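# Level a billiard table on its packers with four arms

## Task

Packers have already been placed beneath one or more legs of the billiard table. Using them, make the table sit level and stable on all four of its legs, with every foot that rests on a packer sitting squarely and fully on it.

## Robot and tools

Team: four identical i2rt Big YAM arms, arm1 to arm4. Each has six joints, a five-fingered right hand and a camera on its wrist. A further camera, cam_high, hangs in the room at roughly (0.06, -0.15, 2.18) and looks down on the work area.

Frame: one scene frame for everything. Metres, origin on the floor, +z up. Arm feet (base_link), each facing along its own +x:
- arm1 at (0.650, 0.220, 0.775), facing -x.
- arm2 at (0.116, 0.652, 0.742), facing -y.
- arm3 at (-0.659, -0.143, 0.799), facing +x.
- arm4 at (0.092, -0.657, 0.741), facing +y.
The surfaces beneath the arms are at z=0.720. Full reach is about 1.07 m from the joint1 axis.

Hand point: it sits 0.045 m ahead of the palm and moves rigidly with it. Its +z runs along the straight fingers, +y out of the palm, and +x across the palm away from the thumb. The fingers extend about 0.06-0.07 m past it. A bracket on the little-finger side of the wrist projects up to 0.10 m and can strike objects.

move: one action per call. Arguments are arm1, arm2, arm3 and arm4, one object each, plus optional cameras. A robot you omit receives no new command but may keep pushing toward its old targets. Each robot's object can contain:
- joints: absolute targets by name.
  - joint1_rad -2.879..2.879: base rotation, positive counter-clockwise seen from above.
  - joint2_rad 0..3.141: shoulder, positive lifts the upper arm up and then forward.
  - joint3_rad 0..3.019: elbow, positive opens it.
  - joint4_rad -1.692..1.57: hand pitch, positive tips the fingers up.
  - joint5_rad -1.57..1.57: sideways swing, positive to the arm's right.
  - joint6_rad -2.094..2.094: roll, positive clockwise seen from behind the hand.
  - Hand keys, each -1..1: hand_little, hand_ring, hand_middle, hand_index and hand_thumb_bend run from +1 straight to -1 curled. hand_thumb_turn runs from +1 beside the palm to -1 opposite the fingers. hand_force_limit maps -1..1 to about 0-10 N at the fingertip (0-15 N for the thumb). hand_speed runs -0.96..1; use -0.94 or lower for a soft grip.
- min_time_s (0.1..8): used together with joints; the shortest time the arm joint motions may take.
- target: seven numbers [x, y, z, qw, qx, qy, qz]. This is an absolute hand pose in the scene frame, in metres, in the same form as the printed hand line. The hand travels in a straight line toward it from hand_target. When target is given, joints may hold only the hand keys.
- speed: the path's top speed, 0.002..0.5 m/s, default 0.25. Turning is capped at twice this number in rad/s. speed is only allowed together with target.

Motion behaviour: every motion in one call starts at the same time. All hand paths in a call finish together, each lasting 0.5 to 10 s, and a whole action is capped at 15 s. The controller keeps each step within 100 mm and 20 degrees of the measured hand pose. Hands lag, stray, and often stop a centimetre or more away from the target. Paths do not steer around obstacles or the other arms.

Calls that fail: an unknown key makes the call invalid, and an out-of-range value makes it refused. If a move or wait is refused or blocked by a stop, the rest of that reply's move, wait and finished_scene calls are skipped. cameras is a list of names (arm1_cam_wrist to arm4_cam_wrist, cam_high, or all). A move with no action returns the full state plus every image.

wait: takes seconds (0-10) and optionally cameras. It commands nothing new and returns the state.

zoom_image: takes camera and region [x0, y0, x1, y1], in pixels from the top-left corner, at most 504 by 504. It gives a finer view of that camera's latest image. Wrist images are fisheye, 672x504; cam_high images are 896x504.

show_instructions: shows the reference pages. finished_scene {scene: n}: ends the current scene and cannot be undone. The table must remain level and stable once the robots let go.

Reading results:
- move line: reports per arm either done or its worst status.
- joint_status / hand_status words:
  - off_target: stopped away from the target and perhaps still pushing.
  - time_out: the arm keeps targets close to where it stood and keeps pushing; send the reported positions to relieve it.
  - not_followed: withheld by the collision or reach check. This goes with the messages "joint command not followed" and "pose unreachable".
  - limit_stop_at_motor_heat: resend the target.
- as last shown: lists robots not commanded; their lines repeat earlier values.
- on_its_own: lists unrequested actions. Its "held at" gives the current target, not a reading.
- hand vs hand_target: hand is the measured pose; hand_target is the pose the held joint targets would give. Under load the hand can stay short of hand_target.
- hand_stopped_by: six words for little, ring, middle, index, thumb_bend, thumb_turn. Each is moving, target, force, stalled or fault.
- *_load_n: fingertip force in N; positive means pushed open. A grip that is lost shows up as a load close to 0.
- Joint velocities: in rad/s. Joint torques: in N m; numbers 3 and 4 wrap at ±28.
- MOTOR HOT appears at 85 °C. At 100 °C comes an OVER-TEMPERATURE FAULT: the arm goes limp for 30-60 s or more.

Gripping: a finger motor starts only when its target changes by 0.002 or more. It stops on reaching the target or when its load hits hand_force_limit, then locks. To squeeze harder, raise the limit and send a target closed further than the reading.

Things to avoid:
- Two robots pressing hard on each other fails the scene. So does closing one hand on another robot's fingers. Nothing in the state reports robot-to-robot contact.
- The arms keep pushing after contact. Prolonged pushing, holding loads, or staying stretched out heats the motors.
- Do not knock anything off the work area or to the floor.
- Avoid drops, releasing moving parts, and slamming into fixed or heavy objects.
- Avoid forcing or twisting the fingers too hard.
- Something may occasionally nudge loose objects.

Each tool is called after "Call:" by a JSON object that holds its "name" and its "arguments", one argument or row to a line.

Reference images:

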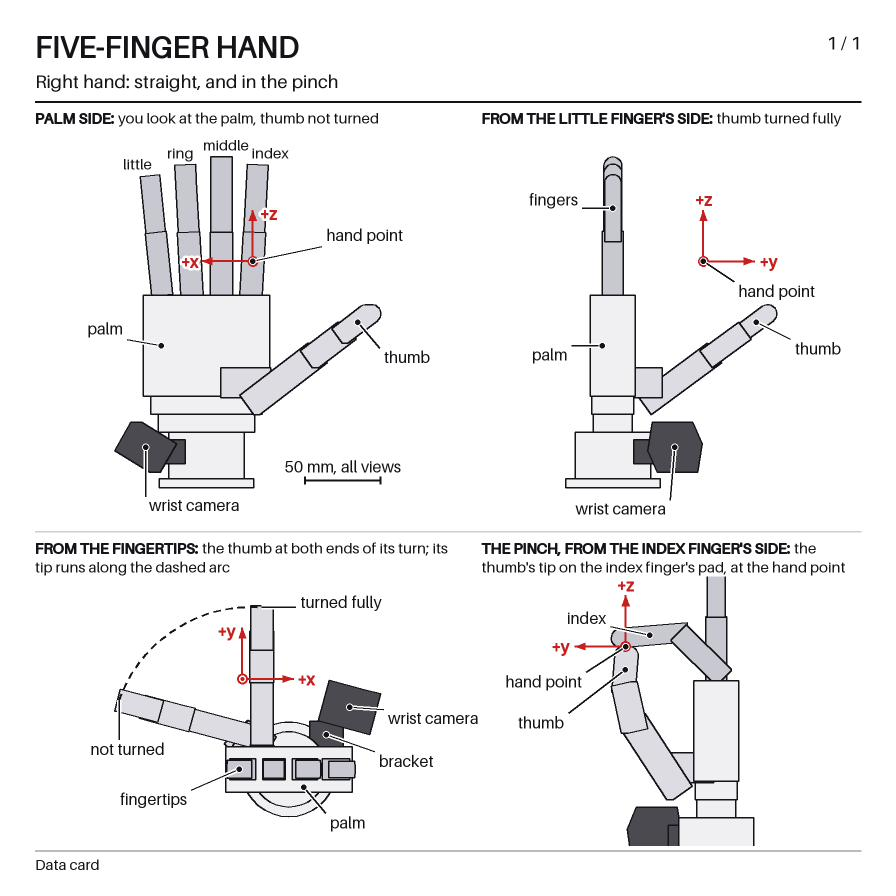

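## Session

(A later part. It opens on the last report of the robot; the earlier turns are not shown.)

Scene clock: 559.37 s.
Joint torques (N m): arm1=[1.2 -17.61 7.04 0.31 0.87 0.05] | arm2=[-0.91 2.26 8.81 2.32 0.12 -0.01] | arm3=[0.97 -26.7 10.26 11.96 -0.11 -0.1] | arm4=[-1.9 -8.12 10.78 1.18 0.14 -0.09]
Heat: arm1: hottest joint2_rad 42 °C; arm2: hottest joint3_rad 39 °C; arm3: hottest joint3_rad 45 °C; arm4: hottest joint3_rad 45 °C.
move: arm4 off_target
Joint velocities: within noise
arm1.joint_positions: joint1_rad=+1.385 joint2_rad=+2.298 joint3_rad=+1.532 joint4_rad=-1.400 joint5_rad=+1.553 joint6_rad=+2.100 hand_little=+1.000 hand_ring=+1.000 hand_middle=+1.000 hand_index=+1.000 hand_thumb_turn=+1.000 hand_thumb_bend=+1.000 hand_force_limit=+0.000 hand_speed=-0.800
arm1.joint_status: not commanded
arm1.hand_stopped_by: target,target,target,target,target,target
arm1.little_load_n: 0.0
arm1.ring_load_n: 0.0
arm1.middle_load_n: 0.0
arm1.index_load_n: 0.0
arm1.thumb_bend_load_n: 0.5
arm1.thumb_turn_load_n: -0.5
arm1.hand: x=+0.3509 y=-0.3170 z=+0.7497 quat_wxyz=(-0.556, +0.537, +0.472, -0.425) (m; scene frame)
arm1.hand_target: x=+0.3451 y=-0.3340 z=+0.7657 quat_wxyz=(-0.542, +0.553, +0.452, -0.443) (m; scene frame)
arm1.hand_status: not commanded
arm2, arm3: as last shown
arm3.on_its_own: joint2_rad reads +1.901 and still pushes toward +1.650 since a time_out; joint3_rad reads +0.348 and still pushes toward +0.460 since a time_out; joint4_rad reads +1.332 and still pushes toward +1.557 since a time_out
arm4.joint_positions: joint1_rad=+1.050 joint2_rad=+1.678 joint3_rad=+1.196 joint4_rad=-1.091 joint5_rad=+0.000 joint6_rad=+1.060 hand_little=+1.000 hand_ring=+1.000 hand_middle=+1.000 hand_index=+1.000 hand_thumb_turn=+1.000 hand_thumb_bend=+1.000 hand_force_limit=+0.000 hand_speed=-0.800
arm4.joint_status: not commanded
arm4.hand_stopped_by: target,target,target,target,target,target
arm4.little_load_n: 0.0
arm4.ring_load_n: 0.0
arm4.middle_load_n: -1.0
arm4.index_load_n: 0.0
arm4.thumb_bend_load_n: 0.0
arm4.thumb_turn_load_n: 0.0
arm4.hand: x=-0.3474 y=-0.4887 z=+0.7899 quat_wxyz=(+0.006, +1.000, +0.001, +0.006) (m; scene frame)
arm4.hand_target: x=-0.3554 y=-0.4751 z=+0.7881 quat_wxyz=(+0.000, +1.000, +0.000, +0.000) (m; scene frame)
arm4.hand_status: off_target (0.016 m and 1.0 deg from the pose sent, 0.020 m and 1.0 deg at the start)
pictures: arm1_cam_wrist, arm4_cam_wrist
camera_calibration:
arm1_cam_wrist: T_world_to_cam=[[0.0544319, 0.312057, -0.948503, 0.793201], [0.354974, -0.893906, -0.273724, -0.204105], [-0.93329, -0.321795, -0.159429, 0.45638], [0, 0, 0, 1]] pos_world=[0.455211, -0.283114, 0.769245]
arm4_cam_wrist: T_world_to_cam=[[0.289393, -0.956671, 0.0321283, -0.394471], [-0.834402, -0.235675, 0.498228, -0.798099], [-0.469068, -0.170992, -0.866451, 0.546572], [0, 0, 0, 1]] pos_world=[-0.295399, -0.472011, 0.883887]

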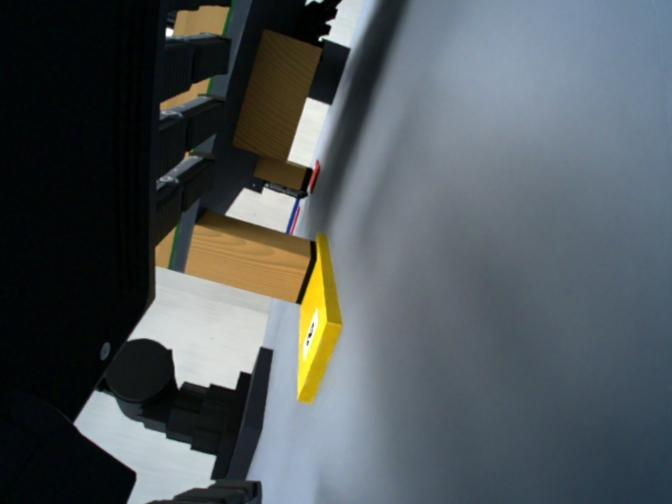

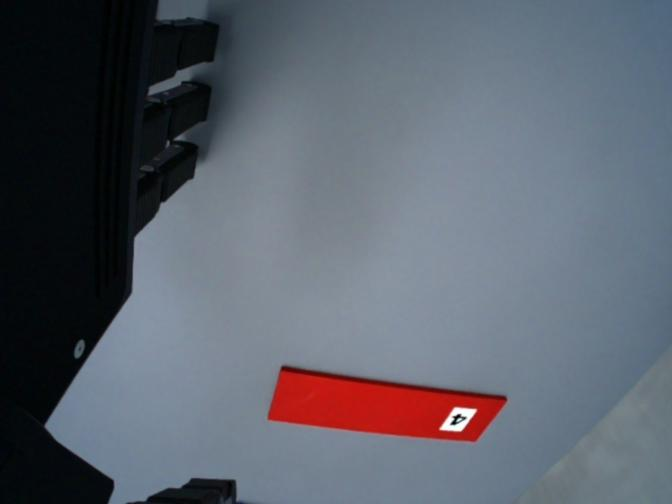

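Call:
{"name": "move", "arguments": {
  "arm4": {"target": [-0.358, -0.455, 0.792, 0, 1, 0, 0], "speed": 0.04},
  "cameras": []
}}

Call:
{"name": "move", "arguments": {
  "arm4": {"target": [-0.36, -0.44, 0.792, 0, 1, 0, 0], "speed": 0.04},
  "cameras": ["arm1_cam_wrist", "arm4_cam_wrist"]
}}

Call:
{"name": "zoom_image", "arguments": {
  "camera": "arm1_cam_wrist",
  "region": [280, 150, 330, 210]
}}

Scene clock: 562.60 s.
Joint torques (N m): arm1=[1.14 -17.61 7.02 0.29 0.87 0.04] | arm2=[0.03 1.55 8.91 2.19 0.1 -0.04] | arm3=[0.62 -26.7 10.35 12.11 -0.11 -0.09] | arm4=[-1.55 -8.12 12.53 0.42 0.54 -0.14]
Heat: arm1: hottest joint2_rad 42 °C; arm2: hottest joint3_rad 39 °C; arm3: hottest joint3_rad 45 °C; arm4: hottest joint3_rad 46 °C.
move: arm4 off_target
Joint velocities: within noise
arm1, arm2, arm3: as last shown
arm1.thumb_bend_load_n: 0.0
arm3.on_its_own: joint2_rad reads +1.901 and still pushes toward +1.650 since a time_out; joint3_rad reads +0.348 and still pushes toward +0.460 since a time_out; joint4_rad reads +1.332 and still pushes toward +1.557 since a time_out
arm4.joint_positions: joint1_rad=+1.022 joint2_rad=+1.695 joint3_rad=+1.220 joint4_rad=-1.098 joint5_rad=-0.009 joint6_rad=+1.026 hand_little=+1.000 hand_ring=+1.000 hand_middle=+1.000 hand_index=+1.000 hand_thumb_turn=+1.000 hand_thumb_bend=+1.000 hand_force_limit=+0.000 hand_speed=-0.800
arm4.joint_status: not commanded
arm4.hand_stopped_by: target,target,target,target,target,target
arm4.little_load_n: 0.0
arm4.ring_load_n: 0.0
arm4.middle_load_n: -2.5
arm4.index_load_n: 0.0
arm4.thumb_bend_load_n: 0.0
arm4.thumb_turn_load_n: 0.0
arm4.hand: x=-0.3475 y=-0.4754 z=+0.7906 quat_wxyz=(+0.010, +1.000, +0.004, +0.004) (m; scene frame)
arm4.hand_target: x=-0.3573 y=-0.4552 z=+0.7923 quat_wxyz=(+0.000, +1.000, +0.000, +0.000) (m; scene frame)
arm4.hand_status: off_target (0.023 m and 1.3 deg from the pose sent, 0.035 m and 0.9 deg at the start)
pictures: none
No camera images: "cameras" was empty.

Scene clock: 563.57 s.
Joint torques (N m): arm1=[1.2 -17.55 7.02 0.29 0.87 0.05] | arm2=[-0.56 2.2 8.65 2.13 0.08 -0.02] | arm3=[1.2 -26.93 10.35 12.04 -0.09 -0.1] | arm4=[-1.79 -8.94 12.7 0.59 0.47 -0.16]
Heat: arm1: hottest joint2_rad 42 °C; arm2: hottest joint3_rad 39 °C; arm3: hottest joint3_rad 45 °C; arm4: hottest joint3_rad 46 °C.
move: arm4 off_target
Joint velocities: within noise
arm1, arm2, arm3: as last shown
arm1.thumb_turn_load_n: 0.0
arm3.on_its_own: joint2_rad reads +1.901 and still pushes toward +1.650 since a time_out; joint3_rad reads +0.348 and still pushes toward +0.460 since a time_out; joint4_rad reads +1.332 and still pushes toward +1.557 since a time_out
arm4.joint_positions: joint1_rad=+1.000 joint2_rad=+1.717 joint3_rad=+1.249 joint4_rad=-1.110 joint5_rad=-0.009 joint6_rad=+1.002 hand_little=+1.000 hand_ring=+1.000 hand_middle=+1.000 hand_index=+1.000 hand_thumb_turn=+1.000 hand_thumb_bend=+1.000 hand_force_limit=+0.000 hand_speed=-0.800
arm4.joint_status: not commanded
arm4.hand_stopped_by: target,target,target,target,target,target
arm4.little_load_n: 0.0
arm4.ring_load_n: 0.0
arm4.middle_load_n: -3.0
arm4.index_load_n: 0.0
arm4.thumb_bend_load_n: 0.0
arm4.thumb_turn_load_n: 0.0
arm4.hand: x=-0.3490 y=-0.4621 z=+0.7906 quat_wxyz=(+0.011, +1.000, +0.005, +0.005) (m; scene frame)
arm4.hand_target: x=-0.3591 y=-0.4403 z=+0.7922 quat_wxyz=(+0.000, +1.000, +0.000, +0.000) (m; scene frame)
arm4.hand_status: off_target (0.025 m and 1.5 deg from the pose sent, 0.038 m and 1.4 deg at the start)
pictures: arm1_cam_wrist, arm4_cam_wrist
camera_calibration:
arm1_cam_wrist: T_world_to_cam=[[0.0544319, 0.312057, -0.948503, 0.793201], [0.354974, -0.893906, -0.273724, -0.204105], [-0.93329, -0.321795, -0.159429, 0.45638], [0, 0, 0, 1]] pos_world=[0.455211, -0.283114, 0.769245]
arm4_cam_wrist: T_world_to_cam=[[0.29647, -0.954142, 0.0414567, -0.372397], [-0.832179, -0.236788, 0.501408, -0.795718], [-0.468598, -0.183152, -0.864217, 0.543704], [0, 0, 0, 1]] pos_world=[-0.296996, -0.444156, 0.884296]

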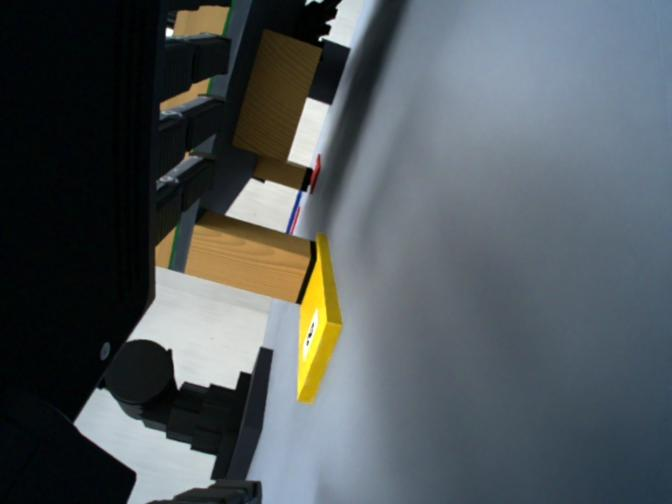

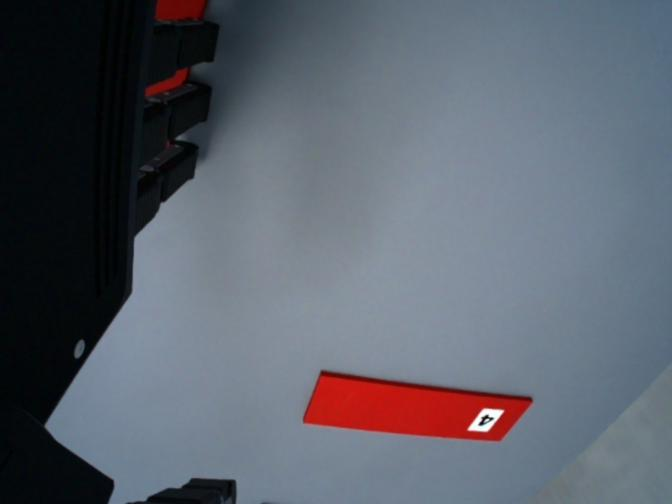

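Scaled by 8.400 from the camera's 672x504 image, which has a finer 960x720 frame.

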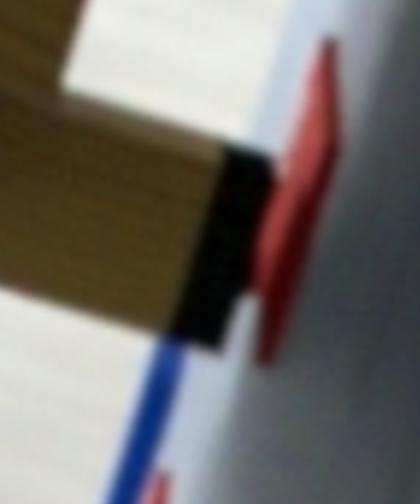

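Call:
{"name": "move", "arguments": {
  "arm4": {"target": [-0.35, -0.48, 0.84, 0, 1, 0, 0], "speed": 0.1},
  "cameras": []
}}

Call:
{"name": "move", "arguments": {
  "arm4": {"target": [-0.27, -0.45, 0.99, 0, 1, 0, 0], "speed": 0.15},
  "cameras": ["arm4_cam_wrist", "cam_high"]
}}

Call:
{"name": "zoom_image", "arguments": {
  "camera": "arm4_cam_wrist",
  "region": [120, 0, 480, 360]
}}

Scene clock: 572.93 s.
Joint torques (N m): arm1=[1.2 -17.61 7.01 0.29 0.87 0.05] | arm2=[-0.67 2.02 8.94 2.19 0.11 -0.01] | arm3=[1.61 -26.87 10.29 12.11 -0.09 -0.1] | arm4=[0.38 -9.99 11.14 0.14 0.08 0.11]
Heat: arm1: hottest joint2_rad 42 °C; arm2: hottest joint3_rad 39 °C; arm3: hottest joint3_rad 45 °C; arm4: hottest joint3_rad 46 °C.
move: arm4 off_target
Joint velocities: within noise
arm1, arm2: as last shown
arm3.joint_positions: joint1_rad=+0.078 joint2_rad=+1.901 joint3_rad=+0.348 joint4_rad=+1.332 joint5_rad=+0.004 joint6_rad=+0.005 hand_little=+1.000 hand_ring=+1.000 hand_middle=+1.000 hand_index=+1.000 hand_thumb_turn=+1.000 hand_thumb_bend=+1.000 hand_force_limit=+0.000 hand_speed=-0.800
arm3.joint_status: not commanded
arm3.hand_stopped_by: target,target,target,target,target,target
arm3.little_load_n: 0.0
arm3.ring_load_n: 0.0
arm3.middle_load_n: 0.0
arm3.index_load_n: 0.0
arm3.thumb_bend_load_n: 0.0
arm3.thumb_turn_load_n: -0.5
arm3.on_its_own: joint2_rad reads +1.901 and still pushes toward +1.650 since a time_out; joint3_rad reads +0.348 and still pushes toward +0.460 since a time_out; joint4_rad reads +1.332 and still pushes toward +1.557 since a time_out
arm3.hand: x=-0.1967 y=-0.0908 z=+0.7601 quat_wxyz=(-0.450, +0.565, -0.545, +0.426) (m; scene frame)
arm3.hand_target: x=-0.1244 y=-0.0875 z=+0.9800 quat_wxyz=(-0.594, +0.412, -0.396, +0.567) (m; scene frame)
arm3.hand_status: not commanded
arm4.joint_positions: joint1_rad=+1.033 joint2_rad=+1.627 joint3_rad=+1.249 joint4_rad=-1.197 joint5_rad=+0.003 joint6_rad=+1.038 hand_little=+1.000 hand_ring=+1.000 hand_middle=+1.000 hand_index=+1.000 hand_thumb_turn=+1.000 hand_thumb_bend=+1.000 hand_force_limit=+0.000 hand_speed=-0.800
arm4.joint_status: not commanded
arm4.hand_stopped_by: target,target,target,target,target,target
arm4.little_load_n: 0.0
arm4.ring_load_n: 0.0
arm4.middle_load_n: 0.0
arm4.index_load_n: 0.0
arm4.thumb_bend_load_n: 0.0
arm4.thumb_turn_load_n: 0.0
arm4.hand: x=-0.3405 y=-0.4826 z=+0.8308 quat_wxyz=(+0.005, +1.000, +0.004, +0.008) (m; scene frame)
arm4.hand_target: x=-0.3497 y=-0.4801 z=+0.8401 quat_wxyz=(+0.000, +1.000, +0.000, +0.000) (m; scene frame)
arm4.hand_status: off_target (0.013 m and 1.1 deg from the pose sent, 0.052 m and 1.5 deg at the start)
pictures: none
No camera images: "cameras" was empty.

Scene clock: 574.73 s.
Joint torques (N m): arm1=[1.14 -17.61 7.01 0.29 0.87 0.05] | arm2=[-0.32 2.49 8.88 2.26 0.1 -0.04] | arm3=[0.97 -26.99 10.26 11.92 -0.09 -0.08] | arm4=[-1.96 -7.82 14.01 0.16 -0.01 -0.14]
Heat: arm1: hottest joint2_rad 42 °C; arm2: hottest joint3_rad 39 °C; arm3: hottest joint3_rad 45 °C; arm4: hottest joint3_rad 46 °C.
move: arm4 off_target
Joint velocities: within noise
arm1, arm2, arm3: as last shown
arm1.thumb_turn_load_n: -0.5
arm3.little_load_n: -0.5
arm3.thumb_turn_load_n: 0.0
arm3.on_its_own: joint2_rad reads +1.901 and still pushes toward +1.650 since a time_out; joint3_rad reads +0.348 and still pushes toward +0.460 since a time_out; joint4_rad reads +1.332 and still pushes toward +1.557 since a time_out
arm4.joint_positions: joint1_rad=+0.890 joint2_rad=+1.429 joint3_rad=+1.401 joint4_rad=-1.568 joint5_rad=+0.003 joint6_rad=+0.909 hand_little=+1.000 hand_ring=+1.000 hand_middle=+1.000 hand_index=+1.000 hand_thumb_turn=+1.000 hand_thumb_bend=+1.000 hand_force_limit=+0.000 hand_speed=-0.800
arm4.joint_status: not commanded
arm4.hand_stopped_by: target,target,target,target,target,target
arm4.little_load_n: 0.0
arm4.ring_load_n: 0.5
arm4.middle_load_n: 0.0
arm4.index_load_n: 0.0
arm4.thumb_bend_load_n: 0.0
arm4.thumb_turn_load_n: 0.0
arm4.hand: x=-0.2628 y=-0.4593 z=+0.9723 quat_wxyz=(+0.012, +1.000, -0.003, +0.015) (m; scene frame)
arm4.hand_target: x=-0.2695 y=-0.4505 z=+0.9898 quat_wxyz=(+0.000, +1.000, +0.000, +0.000) (m; scene frame)
arm4.hand_status: off_target (0.021 m and 2.3 deg from the pose sent, 0.177 m and 1.1 deg at the start)
pictures: arm4_cam_wrist, cam_high
camera_calibration:
arm4_cam_wrist: T_world_to_cam=[[0.279849, -0.958773, 0.0493853, -0.416931], [-0.846158, -0.222024, 0.484481, -0.794848], [-0.453542, -0.177369, -0.873407, 0.757215], [0, 0, 0, 1]] pos_world=[-0.21246, -0.441911, 1.06704]

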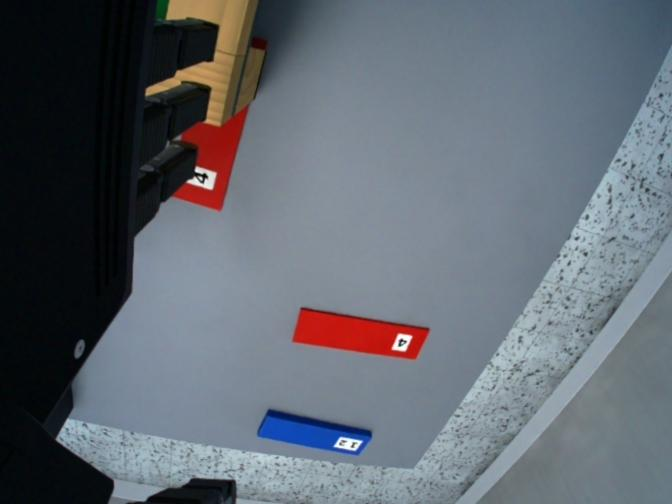

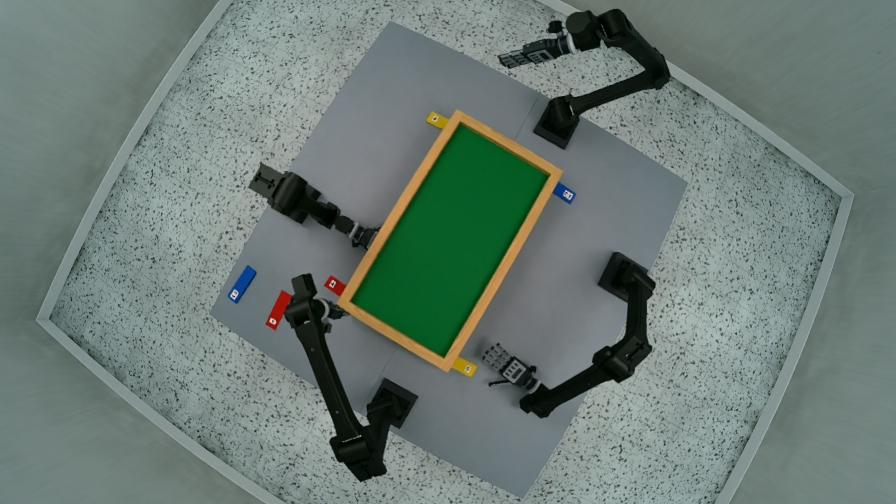

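Scaled by 1.400 from the camera's 672x504 image, which has a finer 960x720 frame.

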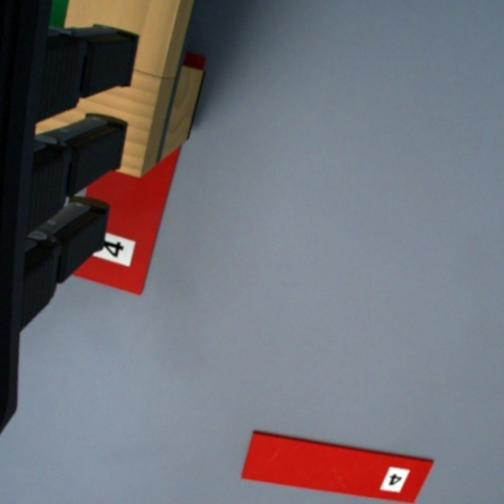

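Call:
{"name": "move", "arguments": {
  "arm4": {"target": [-0.352, -0.44, 0.86, 0, 1, 0, 0], "speed": 0.15},
  "cameras": []
}}

Call:
{"name": "move", "arguments": {
  "arm4": {"target": [-0.352, -0.435, 0.80, 0, 1, 0, 0], "speed": 0.08},
  "cameras": []
}}

Call:
{"name": "move", "arguments": {
  "arm4": {"target": [-0.352, -0.435, 0.772, 0, 1, 0, 0], "speed": 0.04},
  "cameras": ["arm4_cam_wrist"]
}}

Scene clock: 581.23 s.
Joint torques (N m): arm1=[1.2 -17.55 7.02 0.28 0.87 0.05] | arm2=[-0.32 2.14 8.83 2.18 0.12 -0.05] | arm3=[0.97 -26.81 10.43 12.9 -0.23 -0.08] | arm4=[0.15 -11.93 9.4 0.87 -0.02 0.15]
Heat: arm1: hottest joint2_rad 42 °C; arm2: hottest joint3_rad 39 °C; arm3: hottest joint3_rad 45 °C; arm4: hottest joint3_rad 46 °C.
move: arm4 done
Joint velocities: within noise
arm1, arm2, arm3: as last shown
arm1.index_load_n: -0.5
arm1.thumb_turn_load_n: 0.0
arm3.joint_positions: joint1_rad=+0.078 joint2_rad=+1.899 joint3_rad=+0.347 joint4_rad=+1.309 joint5_rad=+0.007 joint6_rad=+0.005 hand_little=+1.000 hand_ring=+1.000 hand_middle=+1.000 hand_index=+1.000 hand_thumb_turn=+1.000 hand_thumb_bend=+1.000 hand_force_limit=+0.000 hand_speed=-0.800
arm3.little_load_n: 0.0
arm3.thumb_turn_load_n: -0.5
arm3.on_its_own: joint2_rad reads +1.899 and still pushes toward +1.650 since a time_out; joint3_rad reads +0.347 and still pushes toward +0.460 since a time_out; joint4_rad reads +1.309 and still pushes toward +1.557 since a time_out
arm3.hand: x=-0.1998 y=-0.0916 z=+0.7548 quat_wxyz=(-0.442, +0.569, -0.550, +0.421) (m; scene frame)
arm3.hand_target: x=-0.1244 y=-0.0875 z=+0.9799 quat_wxyz=(-0.593, +0.412, -0.396, +0.567) (m; scene frame)
arm4.joint_positions: joint1_rad=+0.964 joint2_rad=+1.675 joint3_rad=+1.381 joint4_rad=-1.281 joint5_rad=+0.005 joint6_rad=+0.970 hand_little=+1.000 hand_ring=+1.000 hand_middle=+1.000 hand_index=+1.000 hand_thumb_turn=+1.000 hand_thumb_bend=+1.000 hand_force_limit=+0.000 hand_speed=-0.800
arm4.joint_status: not commanded
arm4.hand_stopped_by: target,target,target,target,target,target
arm4.little_load_n: 0.0
arm4.ring_load_n: 0.0
arm4.middle_load_n: 0.0
arm4.index_load_n: 0.0
arm4.thumb_bend_load_n: 0.0
arm4.thumb_turn_load_n: 0.0
arm4.hand: x=-0.3472 y=-0.4387 z=+0.8557 quat_wxyz=(+0.004, +1.000, +0.003, +0.008) (m; scene frame)
arm4.hand_target: x=-0.3520 y=-0.4400 z=+0.8600 quat_wxyz=(+0.000, +1.000, +0.000, +0.000) (m; scene frame)
arm4.hand_status: done (0.007 m and 1.1 deg from the pose sent, 0.145 m and 2.3 deg at the start)
pictures: none
No camera images: "cameras" was empty.

Scene clock: 582.50 s.
Joint torques (N m): arm1=[1.2 -17.55 7.02 0.29 0.88 0.04] | arm2=[-1.08 1.85 8.73 1.94 0.13 0.03] | arm3=[0.62 -26.58 10.35 12.98 -0.22 -0.09] | arm4=[-0.15 -10.17 8.27 0.95 -0.04 0.03]
Heat: arm1: hottest joint2_rad 42 °C; arm2: hottest joint3_rad 39 °C; arm3: hottest joint3_rad 46 °C; arm4: hottest joint3_rad 46 °C.
move: arm4 done
Joint velocities: within noise
arm1, arm2, arm3: as last shown
arm1.index_load_n: 0.0
arm3.middle_load_n: -0.5
arm3.thumb_turn_load_n: 0.0
arm3.on_its_own: joint2_rad reads +1.899 and still pushes toward +1.650 since a time_out; joint3_rad reads +0.347 and still pushes toward +0.460 since a time_out; joint4_rad reads +1.309 and still pushes toward +1.557 since a time_out
arm4.joint_positions: joint1_rad=+0.964 joint2_rad=+1.718 joint3_rad=+1.306 joint4_rad=-1.134 joint5_rad=+0.005 joint6_rad=+0.970 hand_little=+1.000 hand_ring=+1.000 hand_middle=+1.000 hand_index=+1.000 hand_thumb_turn=+1.000 hand_thumb_bend=+1.000 hand_force_limit=+0.000 hand_speed=-0.800
arm4.joint_status: not commanded
arm4.hand_stopped_by: target,target,target,target,target,target
arm4.little_load_n: 0.0
arm4.ring_load_n: 0.0
arm4.middle_load_n: 0.0
arm4.index_load_n: 0.0
arm4.thumb_bend_load_n: 0.0
arm4.thumb_turn_load_n: 0.0
arm4.hand: x=-0.3530 y=-0.4350 z=+0.8081 quat_wxyz=(-0.003, +1.000, +0.003, -0.004) (m; scene frame)
arm4.hand_target: x=-0.3519 y=-0.4350 z=+0.8001 quat_wxyz=(+0.000, +1.000, +0.000, +0.000) (m; scene frame)
arm4.hand_status: done (0.008 m and 0.7 deg from the pose sent, 0.056 m and 1.1 deg at the start)
pictures: none
No camera images: "cameras" was empty.

Scene clock: 583.70 s.
Joint torques (N m): arm1=[1.14 -17.61 7.04 0.28 0.87 0.05] | arm2=[0.03 1.96 8.72 2.29 0.14 -0.02] | arm3=[1.14 -26.17 10.4 12.92 -0.23 -0.11] | arm4=[-0.91 -8.88 7.02 1.37 -0.03 0.06]
Heat: arm1: hottest joint2_rad 42 °C; arm2: hottest joint3_rad 39 °C; arm3: hottest joint3_rad 46 °C; arm4: hottest joint3_rad 46 °C.
move: arm4 off_target
Joint velocities: within noise
arm1, arm3: as last shown
arm1.thumb_turn_load_n: -0.5
arm2.joint_positions: joint1_rad=-0.853 joint2_rad=+0.579 joint3_rad=+1.349 joint4_rad=-1.403 joint5_rad=+0.194 joint6_rad=-1.581 hand_little=+1.000 hand_ring=+1.000 hand_middle=+1.000 hand_index=+1.000 hand_thumb_turn=+1.000 hand_thumb_bend=+1.000 hand_force_limit=+0.000 hand_speed=-0.800
arm2.joint_status: not commanded
arm2.hand_stopped_by: target,target,target,target,target,target
arm2.little_load_n: 0.0
arm2.ring_load_n: 0.0
arm2.middle_load_n: 0.0
arm2.index_load_n: 0.0
arm2.thumb_bend_load_n: 0.0
arm2.thumb_turn_load_n: 0.0
arm2.hand: x=-0.1004 y=+0.5877 z=+1.2280 quat_wxyz=(+0.451, +0.276, -0.846, +0.070) (m; scene frame)
arm2.hand_target: x=-0.0993 y=+0.5885 z=+1.2377 quat_wxyz=(+0.460, +0.274, -0.841, +0.074) (m; scene frame)
arm2.hand_status: not commanded
arm3.little_load_n: -0.5
arm3.middle_load_n: 0.0
arm3.on_its_own: joint2_rad reads +1.899 and still pushes toward +1.650 since a time_out; joint3_rad reads +0.347 and still pushes toward +0.460 since a time_out; joint4_rad reads +1.309 and still pushes toward +1.557 since a time_out
arm4.joint_positions: joint1_rad=+0.964 joint2_rad=+1.733 joint3_rad=+1.282 joint4_rad=-1.077 joint5_rad=+0.005 joint6_rad=+0.970 hand_little=+1.000 hand_ring=+1.000 hand_middle=+1.000 hand_index=+1.000 hand_thumb_turn=+1.000 hand_thumb_bend=+1.000 hand_force_limit=+0.000 hand_speed=-0.800
arm4.joint_status: not commanded
arm4.hand_stopped_by: target,target,target,target,target,target
arm4.little_load_n: 0.0
arm4.ring_load_n: 0.0
arm4.middle_load_n: -1.0
arm4.index_load_n: 0.0
arm4.thumb_bend_load_n: 0.0
arm4.thumb_turn_load_n: 0.0
arm4.hand: x=-0.3565 y=-0.4327 z=+0.7927 quat_wxyz=(-0.009, +1.000, +0.003, -0.011) (m; scene frame)
arm4.hand_target: x=-0.3514 y=-0.4354 z=+0.7726 quat_wxyz=(+0.000, +1.000, +0.000, +0.000) (m; scene frame)
arm4.hand_status: off_target (0.021 m and 1.7 deg from the pose sent, 0.036 m and 0.6 deg at the start)
pictures: arm4_cam_wrist
camera_calibration:
arm4_cam_wrist: T_world_to_cam=[[0.292859, -0.95614, -0.00552987, -0.307075], [-0.816189, -0.252997, 0.519449, -0.811591], [-0.498065, -0.147612, -0.854484, 0.54453], [0, 0, 0, 1]] pos_world=[-0.301271, -0.418558, 0.885174]

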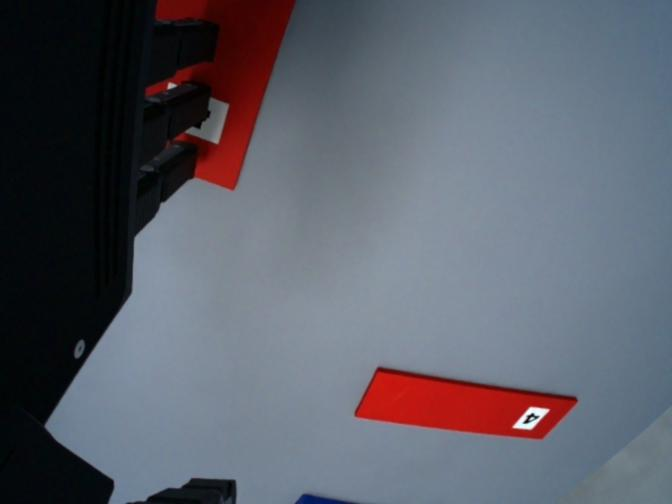

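Call:
{"name": "move", "arguments": {
  "cameras": ["arm1_cam_wrist"]
}}

Call:
{"name": "zoom_image", "arguments": {
  "camera": "arm1_cam_wrist",
  "region": [240, 130, 340, 260]
}}

Scene clock: 586.40 s.
Joint torques (N m): arm1=[1.14 -17.61 7.02 0.29 0.87 0.05] | arm2=[-0.26 2.14 8.9 2.54 0.12 -0.07] | arm3=[1.49 -26.23 10.39 12.96 -0.24 -0.11] | arm4=[-0.73 -8.94 7.12 1.44 -0.05 0.05]
Heat: arm1: hottest joint2_rad 42 °C; arm2: hottest joint3_rad 39 °C; arm3: hottest joint3_rad 46 °C; arm4: hottest joint3_rad 45 °C.
Joint velocities: within noise
arm1.joint_positions: joint1_rad=+1.385 joint2_rad=+2.298 joint3_rad=+1.532 joint4_rad=-1.400 joint5_rad=+1.553 joint6_rad=+2.100 hand_little=+1.000 hand_ring=+1.000 hand_middle=+1.000 hand_index=+1.000 hand_thumb_turn=+1.000 hand_thumb_bend=+1.000 hand_force_limit=+0.000 hand_speed=-0.800
arm1.joint_status: not commanded
arm1.hand_stopped_by: target,target,target,target,target,target
arm1.little_load_n: 0.0
arm1.ring_load_n: 0.0
arm1.middle_load_n: 0.0
arm1.index_load_n: 0.0
arm1.thumb_bend_load_n: 0.0
arm1.thumb_turn_load_n: 0.0
arm1.hand: x=+0.3509 y=-0.3170 z=+0.7497 quat_wxyz=(-0.556, +0.537, +0.472, -0.425) (m; scene frame)
arm1.hand_target: x=+0.3451 y=-0.3340 z=+0.7657 quat_wxyz=(-0.542, +0.553, +0.452, -0.443) (m; scene frame)
arm1.hand_status: not commanded
arm2.joint_positions: joint1_rad=-0.853 joint2_rad=+0.579 joint3_rad=+1.349 joint4_rad=-1.403 joint5_rad=+0.194 joint6_rad=-1.581 hand_little=+1.000 hand_ring=+1.000 hand_middle=+1.000 hand_index=+1.000 hand_thumb_turn=+1.000 hand_thumb_bend=+1.000 hand_force_limit=+0.000 hand_speed=-0.800
arm2.joint_status: not commanded
arm2.hand_stopped_by: target,target,target,target,target,target
arm2.little_load_n: 0.0
arm2.ring_load_n: 0.0
arm2.middle_load_n: 0.0
arm2.index_load_n: 0.0
arm2.thumb_bend_load_n: 0.0
arm2.thumb_turn_load_n: 0.0
arm2.hand: x=-0.1004 y=+0.5877 z=+1.2280 quat_wxyz=(+0.451, +0.276, -0.846, +0.070) (m; scene frame)
arm2.hand_target: x=-0.0993 y=+0.5885 z=+1.2377 quat_wxyz=(+0.460, +0.274, -0.841, +0.074) (m; scene frame)
arm2.hand_status: not commanded
arm3.joint_positions: joint1_rad=+0.078 joint2_rad=+1.899 joint3_rad=+0.347 joint4_rad=+1.309 joint5_rad=+0.007 joint6_rad=+0.005 hand_little=+1.000 hand_ring=+1.000 hand_middle=+1.000 hand_index=+1.000 hand_thumb_turn=+1.000 hand_thumb_bend=+1.000 hand_force_limit=+0.000 hand_speed=-0.800
arm3.joint_status: not commanded
arm3.hand_stopped_by: target,target,target,target,target,target
arm3.little_load_n: 0.0
arm3.ring_load_n: 0.0
arm3.middle_load_n: 0.0
arm3.index_load_n: -0.5
arm3.thumb_bend_load_n: 0.0
arm3.thumb_turn_load_n: 0.0
arm3.on_its_own: joint2_rad reads +1.899 and still pushes toward +1.650 since a time_out; joint3_rad reads +0.347 and still pushes toward +0.460 since a time_out; joint4_rad reads +1.309 and still pushes toward +1.557 since a time_out
arm3.hand: x=-0.1998 y=-0.0916 z=+0.7548 quat_wxyz=(-0.442, +0.569, -0.550, +0.421) (m; scene frame)
arm3.hand_target: x=-0.1244 y=-0.0875 z=+0.9799 quat_wxyz=(-0.593, +0.412, -0.396, +0.567) (m; scene frame)
arm3.hand_status: not commanded
arm4.joint_positions: joint1_rad=+0.964 joint2_rad=+1.733 joint3_rad=+1.282 joint4_rad=-1.077 joint5_rad=+0.005 joint6_rad=+0.970 hand_little=+1.000 hand_ring=+1.000 hand_middle=+1.000 hand_index=+1.000 hand_thumb_turn=+1.000 hand_thumb_bend=+1.000 hand_force_limit=+0.000 hand_speed=-0.800
arm4.joint_status: not commanded
arm4.hand_stopped_by: target,target,target,target,target,target
arm4.little_load_n: 0.0
arm4.ring_load_n: -0.5
arm4.middle_load_n: -0.5
arm4.index_load_n: 0.0
arm4.thumb_bend_load_n: 0.0
arm4.thumb_turn_load_n: 0.0
arm4.hand: x=-0.3565 y=-0.4327 z=+0.7927 quat_wxyz=(-0.009, +1.000, +0.003, -0.011) (m; scene frame)
arm4.hand_target: x=-0.3514 y=-0.4354 z=+0.7726 quat_wxyz=(+0.000, +1.000, +0.000, +0.000) (m; scene frame)
arm4.hand_status: off_target (0.021 m and 1.7 deg from the pose sent, 0.036 m and 0.6 deg at the start)
pictures: arm1_cam_wrist
camera_calibration:
arm1_cam_wrist: T_world_to_cam=[[0.0544319, 0.312057, -0.948503, 0.793201], [0.354974, -0.893906, -0.273724, -0.204105], [-0.93329, -0.321795, -0.159429, 0.45638], [0, 0, 0, 1]] pos_world=[0.455211, -0.283114, 0.769245]

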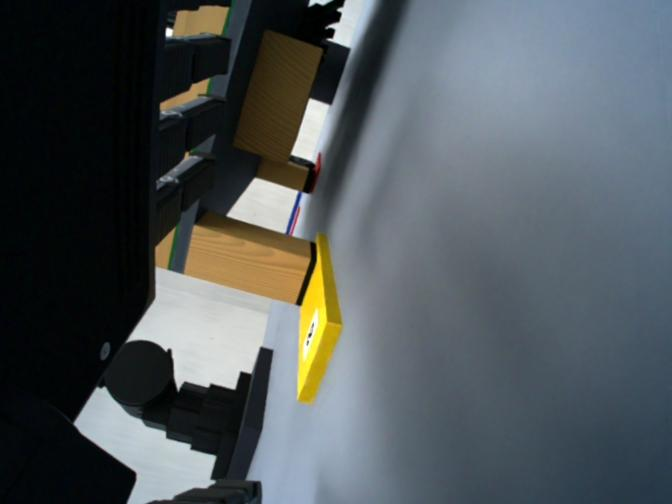

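Scaled by 3.877 from the camera's 672x504 image, which has a finer 960x720 frame.

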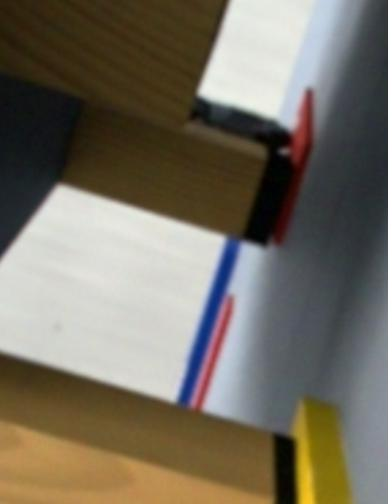

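Call:
{"name": "zoom_image", "arguments": {
  "camera": "arm1_cam_wrist",
  "region": [290, 145, 330, 200]
}}

Scaled by 9.164 from the camera's 672x504 image, which has a finer 960x720 frame.

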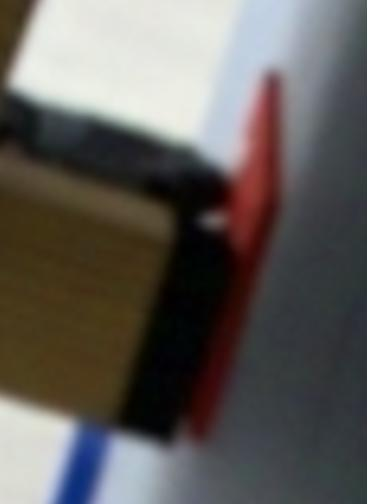

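Call:
{"name": "move", "arguments": {
  "arm3": {"joints": {"joint2_rad": 1.635}, "min_time_s": 1},
  "arm4": {"target": [-0.352, -0.435, 0.762, 0, 1, 0, 0], "speed": 0.04},
  "cameras": []
}}

Call:
{"name": "move", "arguments": {
  "arm4": {"target": [-0.375, -0.435, 0.762, 0, 1, 0, 0], "speed": 0.04},
  "cameras": ["arm1_cam_wrist", "arm4_cam_wrist"]
}}

Call:
{"name": "zoom_image", "arguments": {
  "camera": "arm1_cam_wrist",
  "region": [290, 145, 330, 200]
}}

Scene clock: 594.33 s.
Joint torques (N m): arm1=[1.2 -17.55 7.02 0.29 0.87 0.05] | arm2=[-0.97 1.55 8.88 2.07 0.11 -0.05] | arm3=[0.79 -26.46 10.37 11.97 -0.22 -0.1] | arm4=[-1.14 -7.77 6.16 2.1 0 0.04]
Heat: arm1: hottest joint2_rad 42 °C; arm2: hottest joint3_rad 39 °C; arm3: hottest joint3_rad 46 °C; arm4: hottest joint3_rad 45 °C.
move: arm3 time_out; arm4 off_target
Joint velocities: within noise
arm1, arm2: as last shown
arm1.thumb_turn_load_n: -0.5
arm3.joint_positions: joint1_rad=+0.078 joint2_rad=+1.888 joint3_rad=+0.347 joint4_rad=+1.306 joint5_rad=+0.007 joint6_rad=+0.005 hand_little=+1.000 hand_ring=+1.000 hand_middle=+1.000 hand_index=+1.000 hand_thumb_turn=+1.000 hand_thumb_bend=+1.000 hand_force_limit=+0.000 hand_speed=-0.800
arm3.joint_status: joint2_rad time_out (moved -0.011 of -0.264)
arm3.hand_stopped_by: target,target,target,target,target,target
arm3.little_load_n: 0.0
arm3.ring_load_n: 0.0
arm3.middle_load_n: 0.0
arm3.index_load_n: 0.0
arm3.thumb_bend_load_n: 0.0
arm3.thumb_turn_load_n: -0.5
arm3.on_its_own: joint2_rad reads +1.888 and still pushes toward +1.635 since a time_out; joint3_rad reads +0.347 and still pushes toward +0.459 since a time_out; joint4_rad reads +1.306 and still pushes toward +1.534 since a time_out
arm3.hand: x=-0.1983 y=-0.0915 z=+0.7589 quat_wxyz=(-0.445, +0.568, -0.549, +0.423) (m; scene frame)
arm3.hand_target: x=-0.1247 y=-0.0875 z=+0.9808 quat_wxyz=(-0.592, +0.415, -0.399, +0.565) (m; scene frame)
arm3.hand_status: not commanded
arm4.joint_positions: joint1_rad=+0.964 joint2_rad=+1.731 joint3_rad=+1.277 joint4_rad=-1.071 joint5_rad=+0.005 joint6_rad=+0.970 hand_little=+1.000 hand_ring=+1.000 hand_middle=+1.000 hand_index=+1.000 hand_thumb_turn=+1.000 hand_thumb_bend=+1.000 hand_force_limit=+0.000 hand_speed=-0.800
arm4.joint_status: not commanded
arm4.hand_stopped_by: target,target,target,target,target,target
arm4.little_load_n: 0.0
arm4.ring_load_n: 0.0
arm4.middle_load_n: -1.5
arm4.index_load_n: 0.0
arm4.thumb_bend_load_n: 0.0
arm4.thumb_turn_load_n: 0.0
arm4.hand: x=-0.3562 y=-0.4329 z=+0.7918 quat_wxyz=(-0.009, +1.000, +0.003, -0.013) (m; scene frame)
arm4.hand_target: x=-0.3508 y=-0.4357 z=+0.7633 quat_wxyz=(+0.000, +1.000, +0.000, +0.000) (m; scene frame)
arm4.hand_status: off_target (0.030 m and 1.8 deg from the pose sent, 0.031 m and 1.7 deg at the start)
pictures: none
No camera images: "cameras" was empty.

not run: a stop came earlier in this reply.

Scaled by 9.164 from the camera's 672x504 image, which has a finer 960x720 frame.
This view is cut from an older image: the scene may have changed since it was taken.

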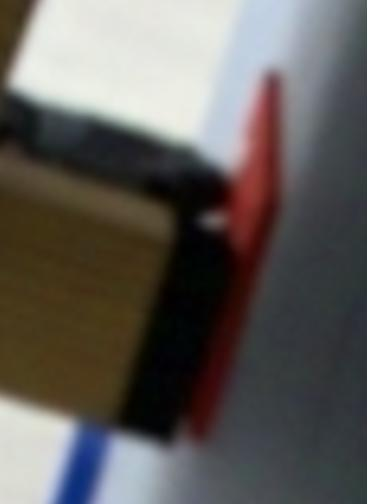

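Call:
{"name": "move", "arguments": {
  "arm4": {"target": [-0.375, -0.435, 0.762, 0, 1, 0, 0], "speed": 0.04},
  "cameras": []
}}

Call:
{"name": "move", "arguments": {
  "arm4": {"target": [-0.395, -0.435, 0.762, 0, 1, 0, 0], "speed": 0.04},
  "cameras": ["arm1_cam_wrist", "arm4_cam_wrist"]
}}

Call:
{"name": "zoom_image", "arguments": {
  "camera": "arm1_cam_wrist",
  "region": [290, 145, 330, 200]
}}

Scene clock: 597.13 s.
Joint torques (N m): arm1=[1.2 -17.61 7.04 0.29 0.87 0.05] | arm2=[-0.67 2.37 8.58 2.37 0.11 -0.03] | arm3=[1.14 -26.87 10.39 11.97 -0.25 -0.09] | arm4=[0.67 -6.36 10.03 1.33 -0.14 0.15]
Heat: arm1: hottest joint2_rad 42 °C; arm2: hottest joint3_rad 39 °C; arm3: hottest joint3_rad 46 °C; arm4: hottest joint3_rad 45 °C.
move: arm4 off_target
Joint velocities: within noise
arm1, arm2, arm3: as last shown
arm1.thumb_bend_load_n: 0.5
arm1.thumb_turn_load_n: 0.0
arm3.ring_load_n: -0.5
arm3.on_its_own: joint2_rad reads +1.888 and still pushes toward +1.635 since a time_out; joint3_rad reads +0.347 and still pushes toward +0.459 since a time_out; joint4_rad reads +1.306 and still pushes toward +1.534 since a time_out
arm4.joint_positions: joint1_rad=+0.969 joint2_rad=+1.745 joint3_rad=+1.295 joint4_rad=-1.071 joint5_rad=+0.009 joint6_rad=+0.986 hand_little=+1.000 hand_ring=+1.000 hand_middle=+1.000 hand_index=+1.000 hand_thumb_turn=+1.000 hand_thumb_bend=+1.000 hand_force_limit=+0.000 hand_speed=-0.800
arm4.joint_status: not commanded
arm4.hand_stopped_by: target,target,target,target,target,target
arm4.little_load_n: 0.0
arm4.ring_load_n: 0.0
arm4.middle_load_n: -1.0
arm4.index_load_n: 0.0
arm4.thumb_bend_load_n: 0.0
arm4.thumb_turn_load_n: 0.0
arm4.hand: x=-0.3637 y=-0.4304 z=+0.7914 quat_wxyz=(-0.012, +1.000, -0.002, -0.014) (m; scene frame)
arm4.hand_target: x=-0.3730 y=-0.4359 z=+0.7629 quat_wxyz=(+0.000, +1.000, +0.000, +0.000) (m; scene frame)
arm4.hand_status: off_target (0.032 m and 2.1 deg from the pose sent, 0.035 m and 1.8 deg at the start)
pictures: none
No camera images: "cameras" was empty.

Scene clock: 598.17 s.
Joint torques (N m): arm1=[1.2 -17.61 7.04 0.28 0.87 0.04] | arm2=[0.32 1.61 8.83 2.29 0.11 -0.03] | arm3=[0.97 -26.81 10.3 12.16 -0.22 -0.08] | arm4=[1.38 -7.18 10.39 0.85 -0.2 0.08]
Heat: arm1: hottest joint2_rad 42 °C; arm2: hottest joint3_rad 39 °C; arm3: hottest joint3_rad 46 °C; arm4: hottest joint3_rad 45 °C.
move: arm4 off_target
Joint velocities: within noise
arm1, arm2, arm3: as last shown
arm1.ring_load_n: -0.5
arm1.thumb_bend_load_n: 0.0
arm3.ring_load_n: 0.0
arm3.middle_load_n: -0.5
arm3.thumb_turn_load_n: 0.0
arm3.on_its_own: joint2_rad reads +1.888 and still pushes toward +1.635 since a time_out; joint3_rad reads +0.347 and still pushes toward +0.459 since a time_out; joint4_rad reads +1.306 and still pushes toward +1.534 since a time_out
arm4.joint_positions: joint1_rad=+0.988 joint2_rad=+1.785 joint3_rad=+1.352 joint4_rad=-1.076 joint5_rad=+0.011 joint6_rad=+1.006 hand_little=+1.000 hand_ring=+1.000 hand_middle=+1.000 hand_index=+1.000 hand_thumb_turn=+1.000 hand_thumb_bend=+1.000 hand_force_limit=+0.000 hand_speed=-0.800
arm4.joint_status: not commanded
arm4.hand_stopped_by: target,target,target,target,target,target
arm4.little_load_n: 0.0
arm4.ring_load_n: 0.0
arm4.middle_load_n: 0.0
arm4.index_load_n: 0.0
arm4.thumb_bend_load_n: 0.0
arm4.thumb_turn_load_n: 0.0
arm4.hand: x=-0.3859 y=-0.4270 z=+0.7914 quat_wxyz=(-0.016, +1.000, -0.003, -0.018) (m; scene frame)
arm4.hand_target: x=-0.3931 y=-0.4356 z=+0.7628 quat_wxyz=(-0.001, +1.000, +0.000, +0.000) (m; scene frame)
arm4.hand_status: off_target (0.032 m and 2.8 deg from the pose sent, 0.043 m and 2.1 deg at the start)
pictures: arm1_cam_wrist, arm4_cam_wrist
camera_calibration:
arm1_cam_wrist: T_world_to_cam=[[0.0544319, 0.312057, -0.948503, 0.793201], [0.354974, -0.893906, -0.273724, -0.204105], [-0.93329, -0.321795, -0.159429, 0.45638], [0, 0, 0, 1]] pos_world=[0.455211, -0.283114, 0.769245]
arm4_cam_wrist: T_world_to_cam=[[0.280661, -0.95952, -0.0234719, -0.284965], [-0.811995, -0.250406, 0.52722, -0.836904], [-0.511755, -0.128911, -0.849405, 0.52833], [0, 0, 0, 1]] pos_world=[-0.329208, -0.414889, 0.88331]

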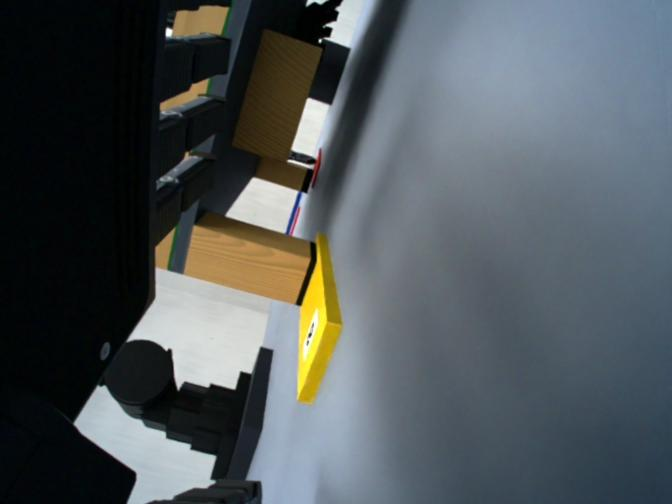

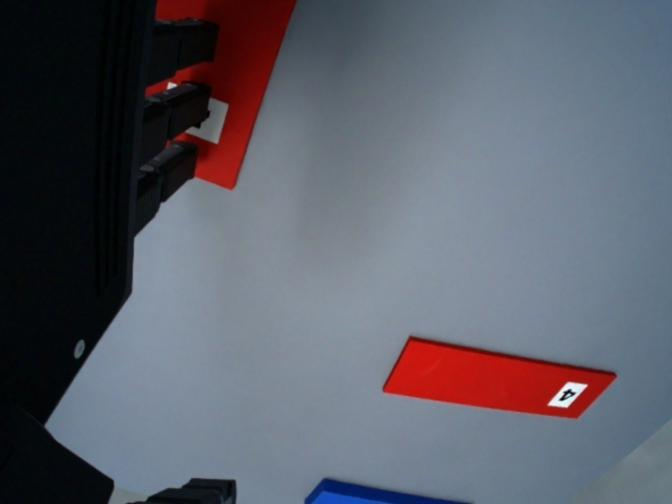

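Scaled by 9.164 from the camera's 672x504 image, which has a finer 960x720 frame.

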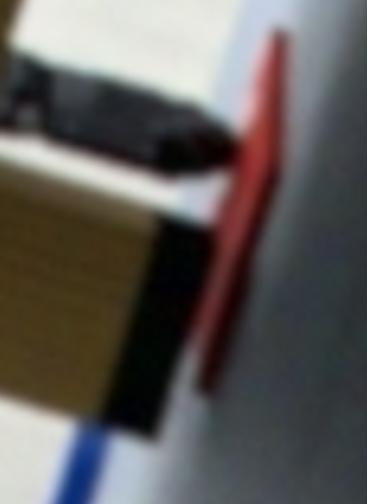

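Call:
{"name": "move", "arguments": {
  "arm4": {"target": [-0.42, -0.44, 0.762, 0, 1, 0, 0], "speed": 0.05},
  "cameras": []
}}

Call:
{"name": "move", "arguments": {
  "arm4": {"target": [-0.455, -0.44, 0.764, 0, 1, 0, 0], "speed": 0.05},
  "cameras": ["arm1_cam_wrist", "arm4_cam_wrist", "cam_high"]
}}

Call:
{"name": "zoom_image", "arguments": {
  "camera": "arm1_cam_wrist",
  "region": [290, 145, 330, 200]
}}

Scene clock: 601.80 s.
Joint torques (N m): arm1=[1.2 -17.61 7.02 0.31 0.87 0.05] | arm2=[-0.26 2.55 8.88 2.39 0.11 -0.02] | arm3=[0.97 -26.64 10.36 12.16 -0.27 -0.1] | arm4=[1.44 -7.82 10.45 0.68 -0.31 0.19]
Heat: arm1: hottest joint2_rad 42 °C; arm2: hottest joint3_rad 39 °C; arm3: hottest joint3_rad 46 °C; arm4: hottest joint3_rad 45 °C.
move: arm4 off_target
Joint velocities: within noise
arm1, arm2, arm3: as last shown
arm1.ring_load_n: 0.0
arm2.little_load_n: 0.5
arm3.middle_load_n: 0.0
arm3.on_its_own: joint2_rad reads +1.888 and still pushes toward +1.635 since a time_out; joint3_rad reads +0.347 and still pushes toward +0.459 since a time_out; joint4_rad reads +1.306 and still pushes toward +1.534 since a time_out
arm4.joint_positions: joint1_rad=+1.018 joint2_rad=+1.830 joint3_rad=+1.418 joint4_rad=-1.096 joint5_rad=+0.015 joint6_rad=+1.037 hand_little=+1.000 hand_ring=+1.000 hand_middle=+1.000 hand_index=+1.000 hand_thumb_turn=+1.000 hand_thumb_bend=+1.000 hand_force_limit=+0.000 hand_speed=-0.800
arm4.joint_status: not commanded
arm4.hand_stopped_by: target,target,target,target,target,target
arm4.little_load_n: 0.0
arm4.ring_load_n: 0.0
arm4.middle_load_n: 0.0
arm4.index_load_n: 0.0
arm4.thumb_bend_load_n: 0.0
arm4.thumb_turn_load_n: 0.0
arm4.hand: x=-0.4109 y=-0.4301 z=+0.7915 quat_wxyz=(-0.017, +1.000, -0.003, -0.019) (m; scene frame)
arm4.hand_target: x=-0.4181 y=-0.4406 z=+0.7628 quat_wxyz=(+0.000, +1.000, +0.000, +0.000) (m; scene frame)
arm4.hand_status: off_target (0.032 m and 2.9 deg from the pose sent, 0.047 m and 2.8 deg at the start)
pictures: none
No camera images: "cameras" was empty.

Scene clock: 603.03 s.
Joint torques (N m): arm1=[1.2 -17.61 7.04 0.29 0.87 0.05] | arm2=[-0.38 2.55 8.73 2.21 0.16 -0.09] | arm3=[1.03 -26.99 10.39 12.05 -0.24 -0.11] | arm4=[1.44 -8.41 10.86 0.77 -0.34 0.09]
Heat: arm1: hottest joint2_rad 42 °C; arm2: hottest joint3_rad 39 °C; arm3: hottest joint3_rad 46 °C; arm4: hottest joint3_rad 45 °C.
move: arm4 off_target
Joint velocities: within noise
arm1, arm2, arm3: as last shown
arm3.little_load_n: -0.5
arm3.thumb_turn_load_n: -0.5
arm3.on_its_own: joint2_rad reads +1.888 and still pushes toward +1.635 since a time_out; joint3_rad reads +0.347 and still pushes toward +0.459 since a time_out; joint4_rad reads +1.306 and still pushes toward +1.534 since a time_out
arm4.joint_positions: joint1_rad=+1.049 joint2_rad=+1.902 joint3_rad=+1.530 joint4_rad=-1.142 joint5_rad=+0.015 joint6_rad=+1.067 hand_little=+1.000 hand_ring=+1.000 hand_middle=+1.000 hand_index=+1.000 hand_thumb_turn=+1.000 hand_thumb_bend=+1.000 hand_force_limit=+0.000 hand_speed=-0.800
arm4.joint_status: not commanded
arm4.hand_stopped_by: target,target,target,target,target,target
arm4.little_load_n: 0.0
arm4.ring_load_n: 0.0
arm4.middle_load_n: 0.0
arm4.index_load_n: 0.0
arm4.thumb_bend_load_n: 0.0
arm4.thumb_turn_load_n: 0.0
arm4.hand: x=-0.4445 y=-0.4307 z=+0.7924 quat_wxyz=(-0.015, +1.000, -0.003, -0.016) (m; scene frame)
arm4.hand_target: x=-0.4532 y=-0.4405 z=+0.7646 quat_wxyz=(+0.000, +1.000, +0.000, +0.000) (m; scene frame)
arm4.hand_status: off_target (0.032 m and 2.5 deg from the pose sent, 0.053 m and 2.9 deg at the start)
pictures: arm1_cam_wrist, arm4_cam_wrist, cam_high
camera_calibration:
arm1_cam_wrist: T_world_to_cam=[[0.0544319, 0.312057, -0.948503, 0.793201], [0.354974, -0.893906, -0.273724, -0.204105], [-0.93329, -0.321795, -0.159429, 0.45638], [0, 0, 0, 1]] pos_world=[0.455211, -0.283114, 0.769245]
arm4_cam_wrist: T_world_to_cam=[[0.281428, -0.959369, -0.0202199, -0.274233], [-0.814201, -0.249888, 0.524054, -0.884229], [-0.507814, -0.131021, -0.851445, 0.501098], [0, 0, 0, 1]] pos_world=[-0.388298, -0.418395, 0.884497]

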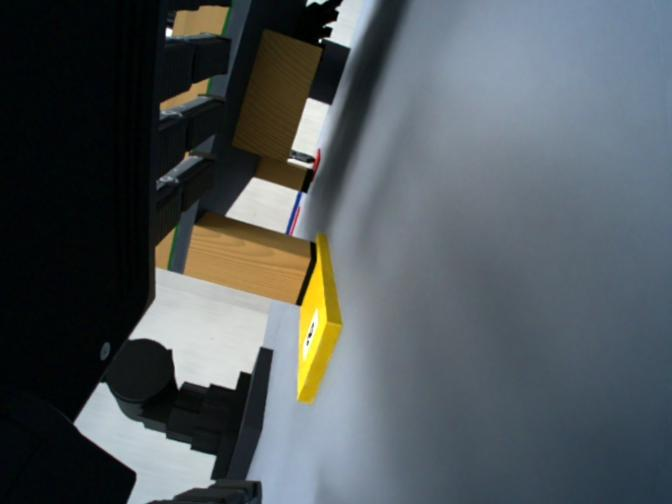

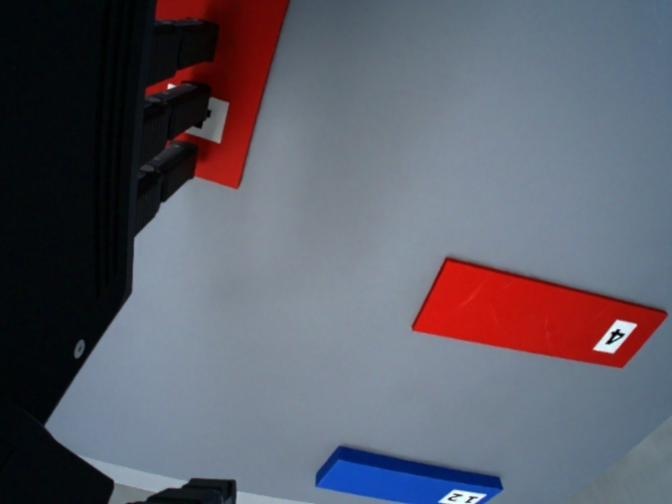

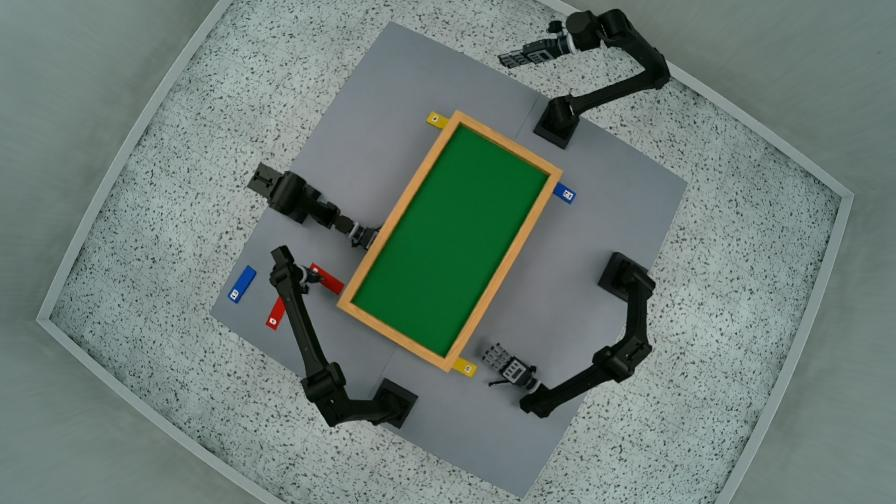

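Scaled by 9.164 from the camera's 672x504 image, which has a finer 960x720 frame.

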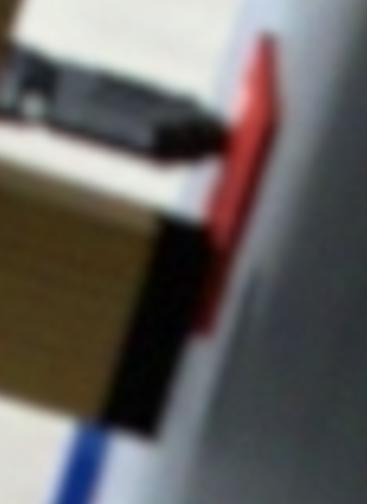

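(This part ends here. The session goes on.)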